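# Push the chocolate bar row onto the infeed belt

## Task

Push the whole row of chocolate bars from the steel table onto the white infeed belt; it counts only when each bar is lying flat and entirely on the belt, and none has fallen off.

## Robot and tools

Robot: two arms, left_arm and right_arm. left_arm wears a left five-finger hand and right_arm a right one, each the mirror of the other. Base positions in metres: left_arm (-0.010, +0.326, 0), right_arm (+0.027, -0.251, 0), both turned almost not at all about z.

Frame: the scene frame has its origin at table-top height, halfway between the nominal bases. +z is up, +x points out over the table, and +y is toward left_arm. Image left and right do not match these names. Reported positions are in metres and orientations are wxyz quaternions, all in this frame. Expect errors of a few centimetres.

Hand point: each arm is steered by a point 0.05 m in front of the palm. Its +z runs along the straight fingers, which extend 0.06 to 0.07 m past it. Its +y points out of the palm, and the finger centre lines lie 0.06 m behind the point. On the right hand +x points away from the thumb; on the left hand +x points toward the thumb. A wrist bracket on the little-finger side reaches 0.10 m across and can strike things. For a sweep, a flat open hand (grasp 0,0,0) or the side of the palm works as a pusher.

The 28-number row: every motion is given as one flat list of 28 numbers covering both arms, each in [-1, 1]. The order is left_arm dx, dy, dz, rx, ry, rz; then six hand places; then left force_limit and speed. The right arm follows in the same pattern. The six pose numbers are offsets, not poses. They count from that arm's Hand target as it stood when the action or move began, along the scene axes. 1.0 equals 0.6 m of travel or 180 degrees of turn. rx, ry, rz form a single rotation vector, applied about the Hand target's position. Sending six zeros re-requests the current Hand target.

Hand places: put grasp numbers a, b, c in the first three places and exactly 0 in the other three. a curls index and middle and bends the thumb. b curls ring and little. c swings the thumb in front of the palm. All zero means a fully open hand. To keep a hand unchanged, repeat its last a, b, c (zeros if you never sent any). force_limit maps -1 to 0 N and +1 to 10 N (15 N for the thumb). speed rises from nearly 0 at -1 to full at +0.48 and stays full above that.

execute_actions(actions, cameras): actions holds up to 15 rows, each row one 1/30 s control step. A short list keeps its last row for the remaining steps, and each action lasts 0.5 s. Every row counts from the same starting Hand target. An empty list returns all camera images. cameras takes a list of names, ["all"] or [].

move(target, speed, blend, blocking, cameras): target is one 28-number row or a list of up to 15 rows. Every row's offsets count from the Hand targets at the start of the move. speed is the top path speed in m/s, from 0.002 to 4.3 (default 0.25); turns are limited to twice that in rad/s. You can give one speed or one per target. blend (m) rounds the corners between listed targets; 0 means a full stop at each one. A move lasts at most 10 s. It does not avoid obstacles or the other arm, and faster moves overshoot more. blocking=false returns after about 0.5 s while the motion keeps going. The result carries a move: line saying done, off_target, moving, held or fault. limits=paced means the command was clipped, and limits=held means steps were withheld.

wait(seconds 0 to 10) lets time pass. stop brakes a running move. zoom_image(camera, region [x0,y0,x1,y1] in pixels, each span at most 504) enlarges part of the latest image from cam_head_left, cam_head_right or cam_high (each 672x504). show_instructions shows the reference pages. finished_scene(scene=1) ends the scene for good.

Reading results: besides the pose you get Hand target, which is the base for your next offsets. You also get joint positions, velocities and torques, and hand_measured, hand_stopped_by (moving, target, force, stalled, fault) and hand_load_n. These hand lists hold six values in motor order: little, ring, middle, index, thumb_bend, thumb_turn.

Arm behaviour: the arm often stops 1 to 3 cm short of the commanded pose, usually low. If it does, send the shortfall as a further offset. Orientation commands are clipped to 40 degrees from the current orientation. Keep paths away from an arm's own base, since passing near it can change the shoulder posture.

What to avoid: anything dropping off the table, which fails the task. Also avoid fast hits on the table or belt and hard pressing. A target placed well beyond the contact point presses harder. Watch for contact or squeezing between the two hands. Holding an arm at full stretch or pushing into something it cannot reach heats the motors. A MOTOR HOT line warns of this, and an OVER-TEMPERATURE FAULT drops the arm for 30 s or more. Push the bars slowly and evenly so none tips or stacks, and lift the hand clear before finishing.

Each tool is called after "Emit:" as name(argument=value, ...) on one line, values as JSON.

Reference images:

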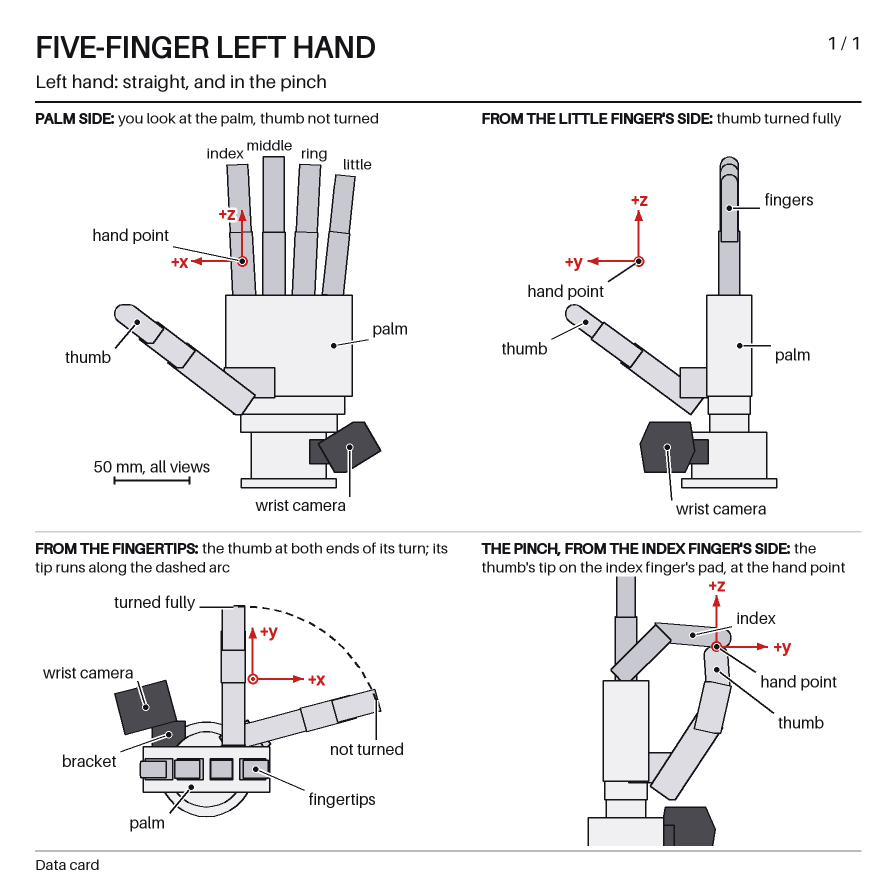

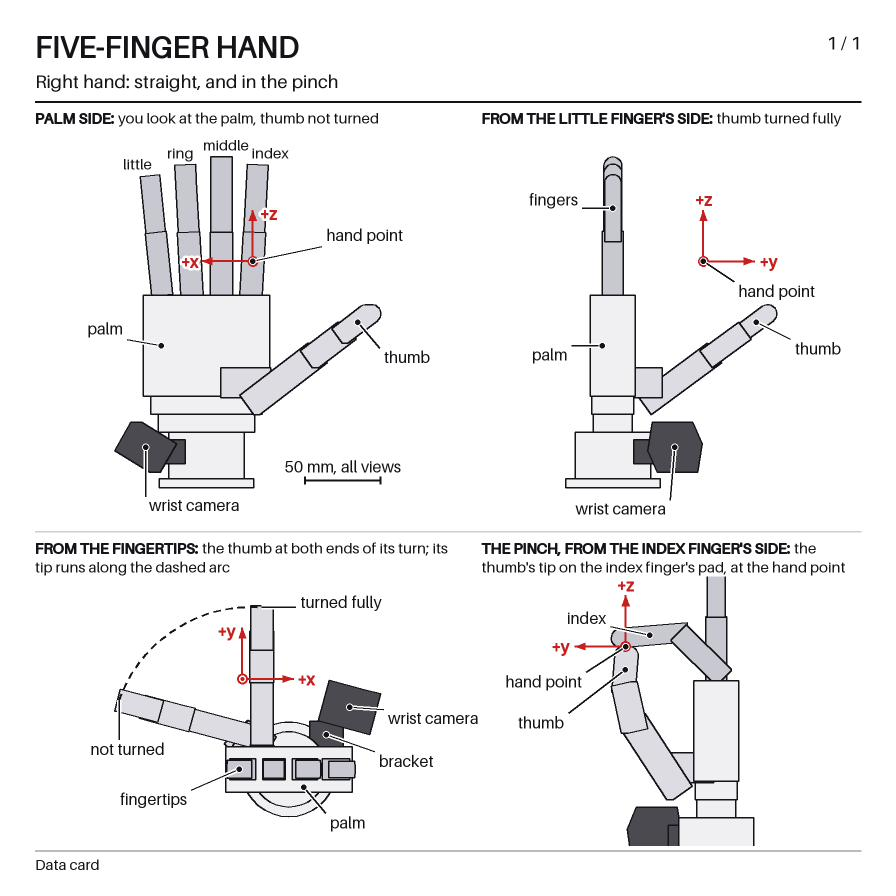

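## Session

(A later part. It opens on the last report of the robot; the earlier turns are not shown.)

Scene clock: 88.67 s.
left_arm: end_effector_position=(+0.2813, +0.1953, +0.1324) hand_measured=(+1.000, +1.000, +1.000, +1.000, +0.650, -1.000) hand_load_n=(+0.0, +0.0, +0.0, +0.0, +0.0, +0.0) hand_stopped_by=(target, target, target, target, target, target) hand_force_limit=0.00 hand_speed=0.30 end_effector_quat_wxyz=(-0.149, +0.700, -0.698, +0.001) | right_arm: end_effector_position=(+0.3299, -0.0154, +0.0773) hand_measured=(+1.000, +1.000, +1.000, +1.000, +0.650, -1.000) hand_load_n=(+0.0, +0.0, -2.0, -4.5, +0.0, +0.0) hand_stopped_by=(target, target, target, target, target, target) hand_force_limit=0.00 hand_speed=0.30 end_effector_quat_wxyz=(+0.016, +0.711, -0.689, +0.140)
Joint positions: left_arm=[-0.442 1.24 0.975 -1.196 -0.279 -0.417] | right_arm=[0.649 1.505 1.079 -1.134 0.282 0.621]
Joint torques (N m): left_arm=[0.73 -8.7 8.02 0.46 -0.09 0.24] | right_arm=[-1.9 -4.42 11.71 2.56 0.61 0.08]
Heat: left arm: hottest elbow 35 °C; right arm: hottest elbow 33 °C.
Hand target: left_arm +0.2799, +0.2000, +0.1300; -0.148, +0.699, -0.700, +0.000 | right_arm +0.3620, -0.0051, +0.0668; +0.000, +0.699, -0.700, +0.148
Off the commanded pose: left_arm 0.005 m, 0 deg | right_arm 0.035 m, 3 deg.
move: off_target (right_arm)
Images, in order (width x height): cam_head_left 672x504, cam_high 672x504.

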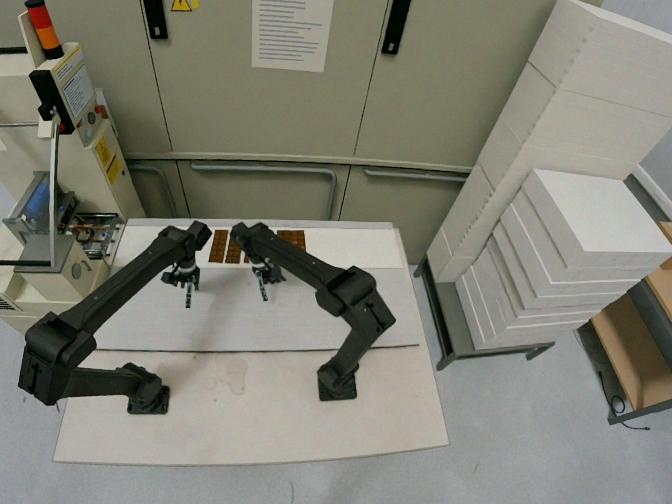

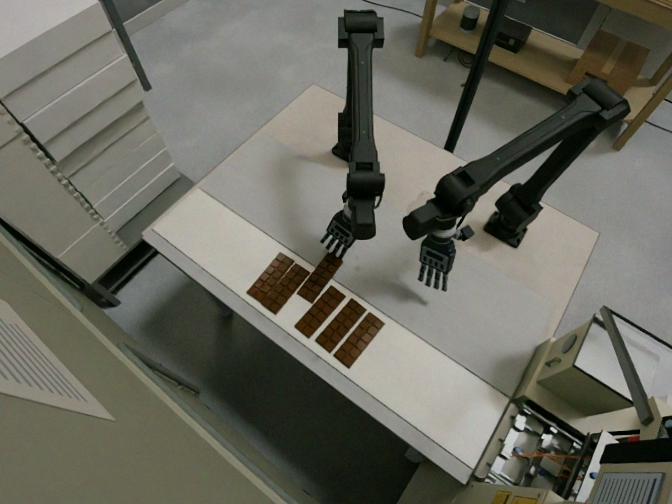

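Emit:
move(target=[0, 0, 0, 0, 0, 0, 0, 0, 1, 0, 0, 0, 0, 0.3, 0.15, 0.005, 0, 0, 0, 0, 0, 0, 1, 0, 0, 0, 0, 0.3], speed=0.1, cameras=["cam_high", "cam_head_left"])

Emit:
zoom_image(camera="cam_high", region=[230, 200, 410, 380])

Emit:
zoom_image(camera="cam_head_left", region=[200, 210, 340, 320])

Scene clock: 90.60 s.
left_arm: end_effector_position=(+0.2813, +0.1953, +0.1324) hand_measured=(+1.000, +1.000, +1.000, +1.000, +0.650, -1.000) hand_load_n=(+0.0, +0.0, +0.0, +0.0, +0.0, +0.0) hand_stopped_by=(target, target, target, target, target, target) hand_force_limit=0.00 hand_speed=0.30 end_effector_quat_wxyz=(-0.149, +0.700, -0.698, +0.001) | right_arm: end_effector_position=(+0.4168, -0.0099, +0.0773) hand_measured=(+1.000, +1.000, +1.000, +1.000, +0.650, -1.000) hand_load_n=(+0.0, +0.0, -2.5, -6.0, +0.0, +0.0) hand_stopped_by=(target, target, target, target, target, target) hand_force_limit=0.00 hand_speed=0.30 end_effector_quat_wxyz=(+0.014, +0.712, -0.688, +0.140)
Joint positions: left_arm=[-0.442 1.24 0.975 -1.196 -0.279 -0.417] | right_arm=[0.55 1.681 1.292 -1.14 0.279 0.513]
Joint torques (N m): left_arm=[0.73 -8.64 8.01 0.44 -0.09 0.24] | right_arm=[-1.9 -6.83 13.2 2.06 0.48 0.11]
Heat: left arm: hottest elbow 34 °C; right arm: hottest elbow 34 °C.
Hand target: left_arm +0.2799, +0.2000, +0.1300; -0.148, +0.699, -0.700, +0.000 | right_arm +0.4521, -0.0020, +0.0670; +0.000, +0.699, -0.700, +0.148
Off the commanded pose: left_arm 0.005 m, 0 deg | right_arm 0.038 m, 3 deg.
move: off_target (right_arm)
Images, in order (width x height): cam_head_left 672x504, cam_high 672x504.

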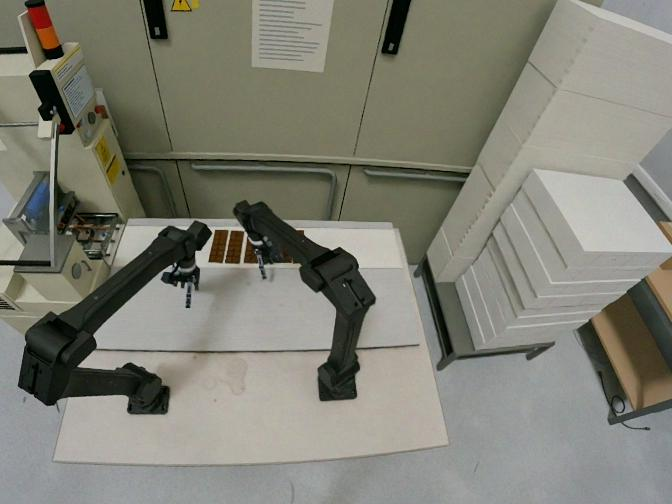

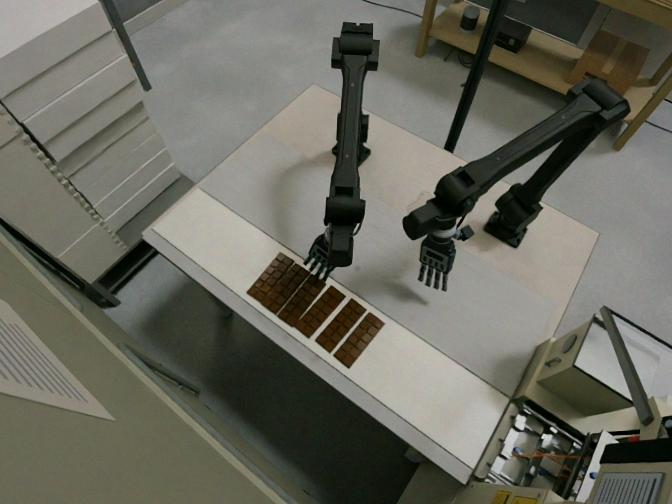

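Scaled by 2.800 from the camera's 672x504 image, which has a finer 960x720 frame.

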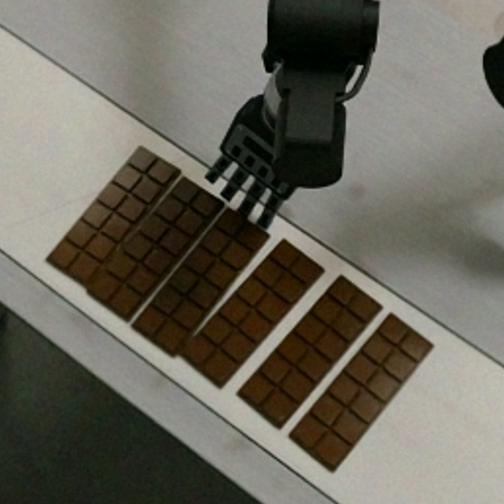

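Scaled by 3.600 from the camera's 672x504 image, which has a finer 960x720 frame.

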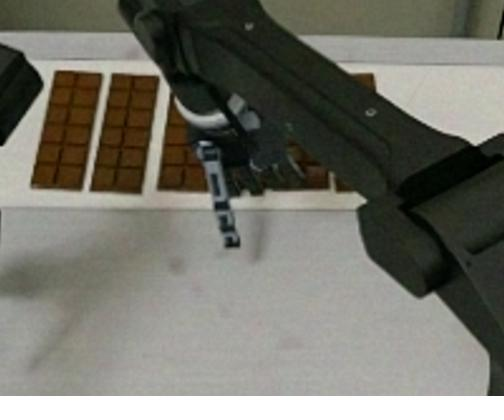

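Emit:
execute_actions(actions=[[[0, 0, 0, 0, 0, 0, 0, 0, 1, 0, 0, 0, 0, 0.3, -0.07, 0, 0.01, 0, 0, 0, 0, 0, 1, 0, 0, 0, 0, 0.3], [0, 0, 0, 0, 0, 0, 0, 0, 1, 0, 0, 0, 0, 0.3, -0.077, 0, 0.012, 0, 0, 0, 0, 0, 1, 0, 0, 0, 0, 0.3], [0, 0, 0, 0, 0, 0, 0, 0, 1, 0, 0, 0, 0, 0.3, -0.084, 0, 0.014, 0, 0, 0, 0, 0, 1, 0, 0, 0, 0, 0.3], [0, 0, 0, 0, 0, 0, 0, 0, 1, 0, 0, 0, 0, 0.3, -0.091, 0, 0.017, 0, 0, 0, 0, 0, 1, 0, 0, 0, 0, 0.3], [0, 0, 0, 0, 0, 0, 0, 0, 1, 0, 0, 0, 0, 0.3, -0.099, 0, 0.02, 0, 0, 0, 0, 0, 1, 0, 0, 0, 0, 0.3], [0, 0, 0, 0, 0, 0, 0, 0, 1, 0, 0, 0, 0, 0.3, -0.107, 0, 0.023, 0, 0, 0, 0, 0, 1, 0, 0, 0, 0, 0.3], [0, 0, 0, 0, 0, 0, 0, 0, 1, 0, 0, 0, 0, 0.3, -0.115, 0, 0.027, 0, 0, 0, 0, 0, 1, 0, 0, 0, 0, 0.3], [0, 0, 0, 0, 0, 0, 0, 0, 1, 0, 0, 0, 0, 0.3, -0.123, 0, 0.031, 0, 0, 0, 0, 0, 1, 0, 0, 0, 0, 0.3], [0, 0, 0, 0, 0, 0, 0, 0, 1, 0, 0, 0, 0, 0.3, -0.131, 0, 0.035, 0, 0, 0, 0, 0, 1, 0, 0, 0, 0, 0.3], [0, 0, 0, 0, 0, 0, 0, 0, 1, 0, 0, 0, 0, 0.3, -0.139, 0, 0.04, 0, 0, 0, 0, 0, 1, 0, 0, 0, 0, 0.3], [0, 0, 0, 0, 0, 0, 0, 0, 1, 0, 0, 0, 0, 0.3, -0.147, 0, 0.045, 0, 0, 0, 0, 0, 1, 0, 0, 0, 0, 0.3], [0, 0, 0, 0, 0, 0, 0, 0, 1, 0, 0, 0, 0, 0.3, -0.155, 0, 0.05, 0, 0, 0, 0, 0, 1, 0, 0, 0, 0, 0.3]]], cameras=[])

Emit:
move(target=[-0.05, 0, 0, 0, 0, 0, 0, 0, 1, 0, 0, 0, 0, 0.3, -0.25, -0.15, 0.06, 0, 0, 0, 0, 0, 1, 0, 0, 0, 0, 0.3], speed=0.25, cameras=["all"])

Emit:
zoom_image(camera="cam_high", region=[230, 230, 410, 390])

Emit:
zoom_image(camera="cam_head_left", region=[190, 210, 330, 290])

Emit:
zoom_image(camera="cam_head_right", region=[200, 210, 340, 290])

Scene clock: 92.53 s.
left_arm: end_effector_position=(+0.2813, +0.1953, +0.1324) hand_measured=(+1.000, +1.000, +1.000, +1.000, +0.650, -1.000) hand_load_n=(+0.0, +0.0, +0.0, +0.0, +0.0, +0.0) hand_stopped_by=(target, target, target, target, target, target) hand_force_limit=0.00 hand_speed=0.30 end_effector_quat_wxyz=(-0.149, +0.700, -0.698, +0.001) | right_arm: end_effector_position=(+0.3658, -0.0001, +0.0906) hand_measured=(+1.000, +1.000, +1.000, +1.000, +0.650, -1.000) hand_load_n=(+0.0, +0.0, +0.0, +0.0, +0.0, +0.0) hand_stopped_by=(target, target, target, target, target, target) hand_force_limit=0.00 hand_speed=0.30 end_effector_quat_wxyz=(+0.000, +0.702, -0.697, +0.147)
Joint positions: left_arm=[-0.442 1.24 0.975 -1.196 -0.279 -0.417] | right_arm=[0.631 1.559 1.181 -1.147 0.292 0.622]
Joint torques (N m): left_arm=[0.73 -8.64 8.03 0.44 -0.09 0.24] | right_arm=[0.21 -11.28 7.68 0.01 0.19 0.1]
Heat: left arm: hottest elbow 34 °C; right arm: hottest elbow 34 °C.
Hand target: left_arm +0.2799, +0.2000, +0.1300; -0.148, +0.699, -0.700, +0.000 | right_arm +0.3591, -0.0020, +0.0970; +0.000, +0.699, -0.700, +0.148
Off the commanded pose: left_arm 0.005 m, 0 deg | right_arm 0.009 m, 0 deg.
Step readings (end_effector_position of left_arm | right_arm):
0: (+0.2813, +0.1953, +0.1324) | (+0.4168, -0.0099, +0.0771)
1: (+0.2813, +0.1953, +0.1324) | (+0.4168, -0.0099, +0.0771)
2: (+0.2813, +0.1953, +0.1324) | (+0.4168, -0.0099, +0.0771)
4: (+0.2813, +0.1953, +0.1324) | (+0.4162, -0.0093, +0.0776)
8: (+0.2813, +0.1953, +0.1324) | (+0.4096, -0.0076, +0.0762)
15: (+0.2813, +0.1953, +0.1324) | (+0.3753, -0.0047, +0.0813)
No camera images: "cameras" was empty.

Scene clock: 94.10 s.
left_arm: end_effector_position=(+0.2576, +0.2007, +0.1314) hand_measured=(+1.000, +1.000, +1.000, +1.000, +0.650, -1.000) hand_load_n=(+0.0, +0.0, +0.0, +0.0, +0.0, +0.0) hand_stopped_by=(target, target, target, target, target, target) hand_force_limit=0.00 hand_speed=0.30 end_effector_quat_wxyz=(-0.150, +0.699, -0.700, +0.005) | right_arm: end_effector_position=(+0.2147, -0.0895, +0.1331) hand_measured=(+1.000, +1.000, +1.000, +1.000, +0.650, -1.000) hand_load_n=(+0.0, +0.0, -0.5, +0.0, +0.0, +0.0) hand_stopped_by=(target, target, target, target, target, target) hand_force_limit=0.00 hand_speed=0.30 end_effector_quat_wxyz=(-0.003, +0.699, -0.700, +0.146)
Joint positions: left_arm=[-0.458 1.171 0.917 -1.204 -0.279 -0.428] | right_arm=[0.695 1.05 0.836 -1.324 0.292 0.695]
Joint torques (N m): left_arm=[-1.03 -7.88 8.03 -0.17 -0.26 -0.03] | right_arm=[0.62 -4.01 8.18 -0.01 0.32 0.11]
Heat: left arm: hottest elbow 34 °C; right arm: hottest elbow 34 °C.
Hand target: left_arm +0.2500, +0.2001, +0.1301; -0.148, +0.699, -0.699, +0.000 | right_arm +0.2091, -0.0919, +0.1331; +0.000, +0.699, -0.700, +0.148
Off the commanded pose: left_arm 0.008 m, 1 deg | right_arm 0.006 m, 0 deg.
move: done

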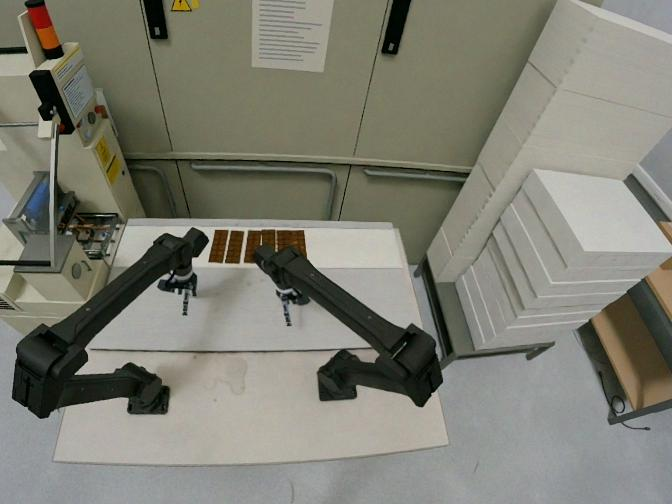

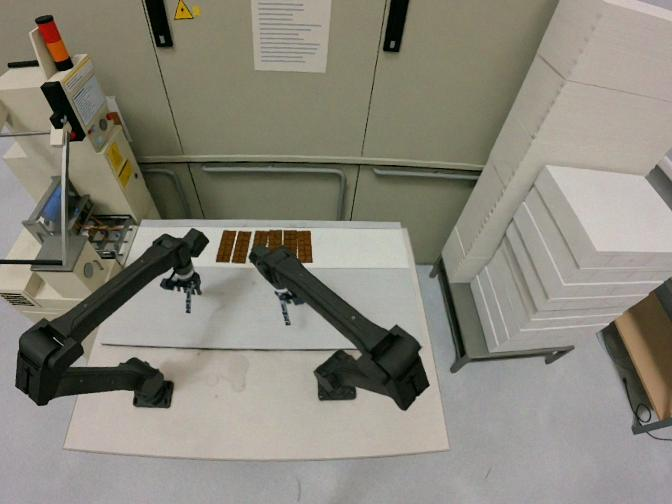

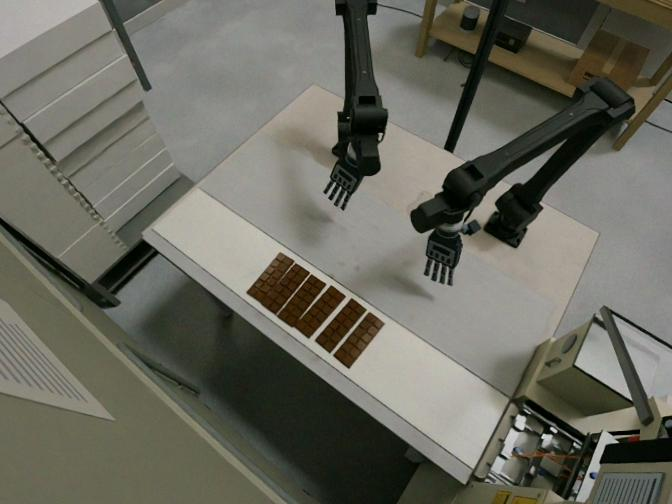

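Scaled by 2.800 from the camera's 672x504 image, which has a finer 960x720 frame.

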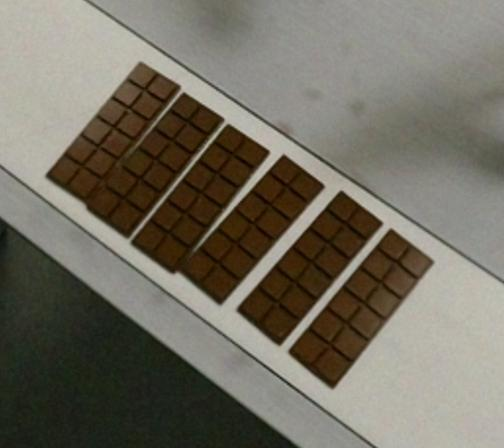

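Scaled by 3.600 from the camera's 672x504 image, which has a finer 960x720 frame.

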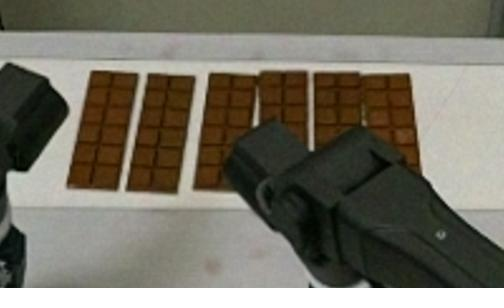

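Scaled by 3.600 from the camera's 672x504 image, which has a finer 960x720 frame.

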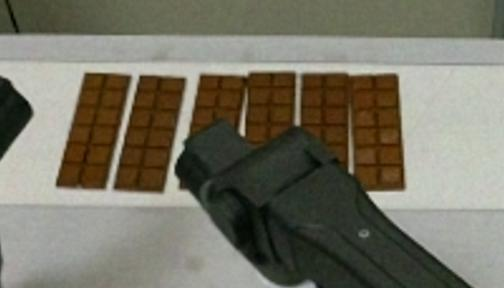

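Emit:
zoom_image(camera="cam_high", region=[245, 250, 345, 350])

Emit:
zoom_image(camera="cam_head_right", region=[245, 220, 325, 280])

Scaled by 5.040 from the camera's 672x504 image, which has a finer 960x720 frame.

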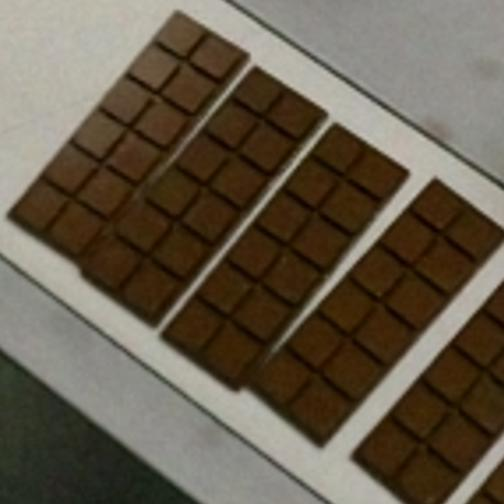

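Scaled by 6.300 from the camera's 672x504 image, which has a finer 960x720 frame.

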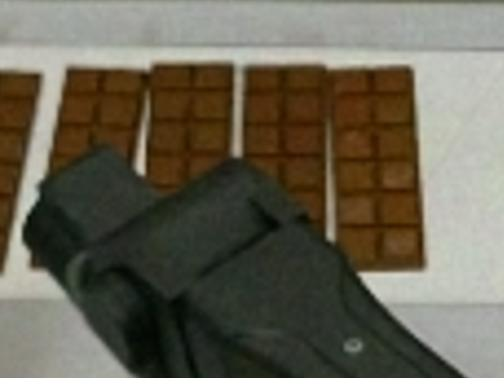

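Emit:
finished_scene()

The scene is finished: the task was done.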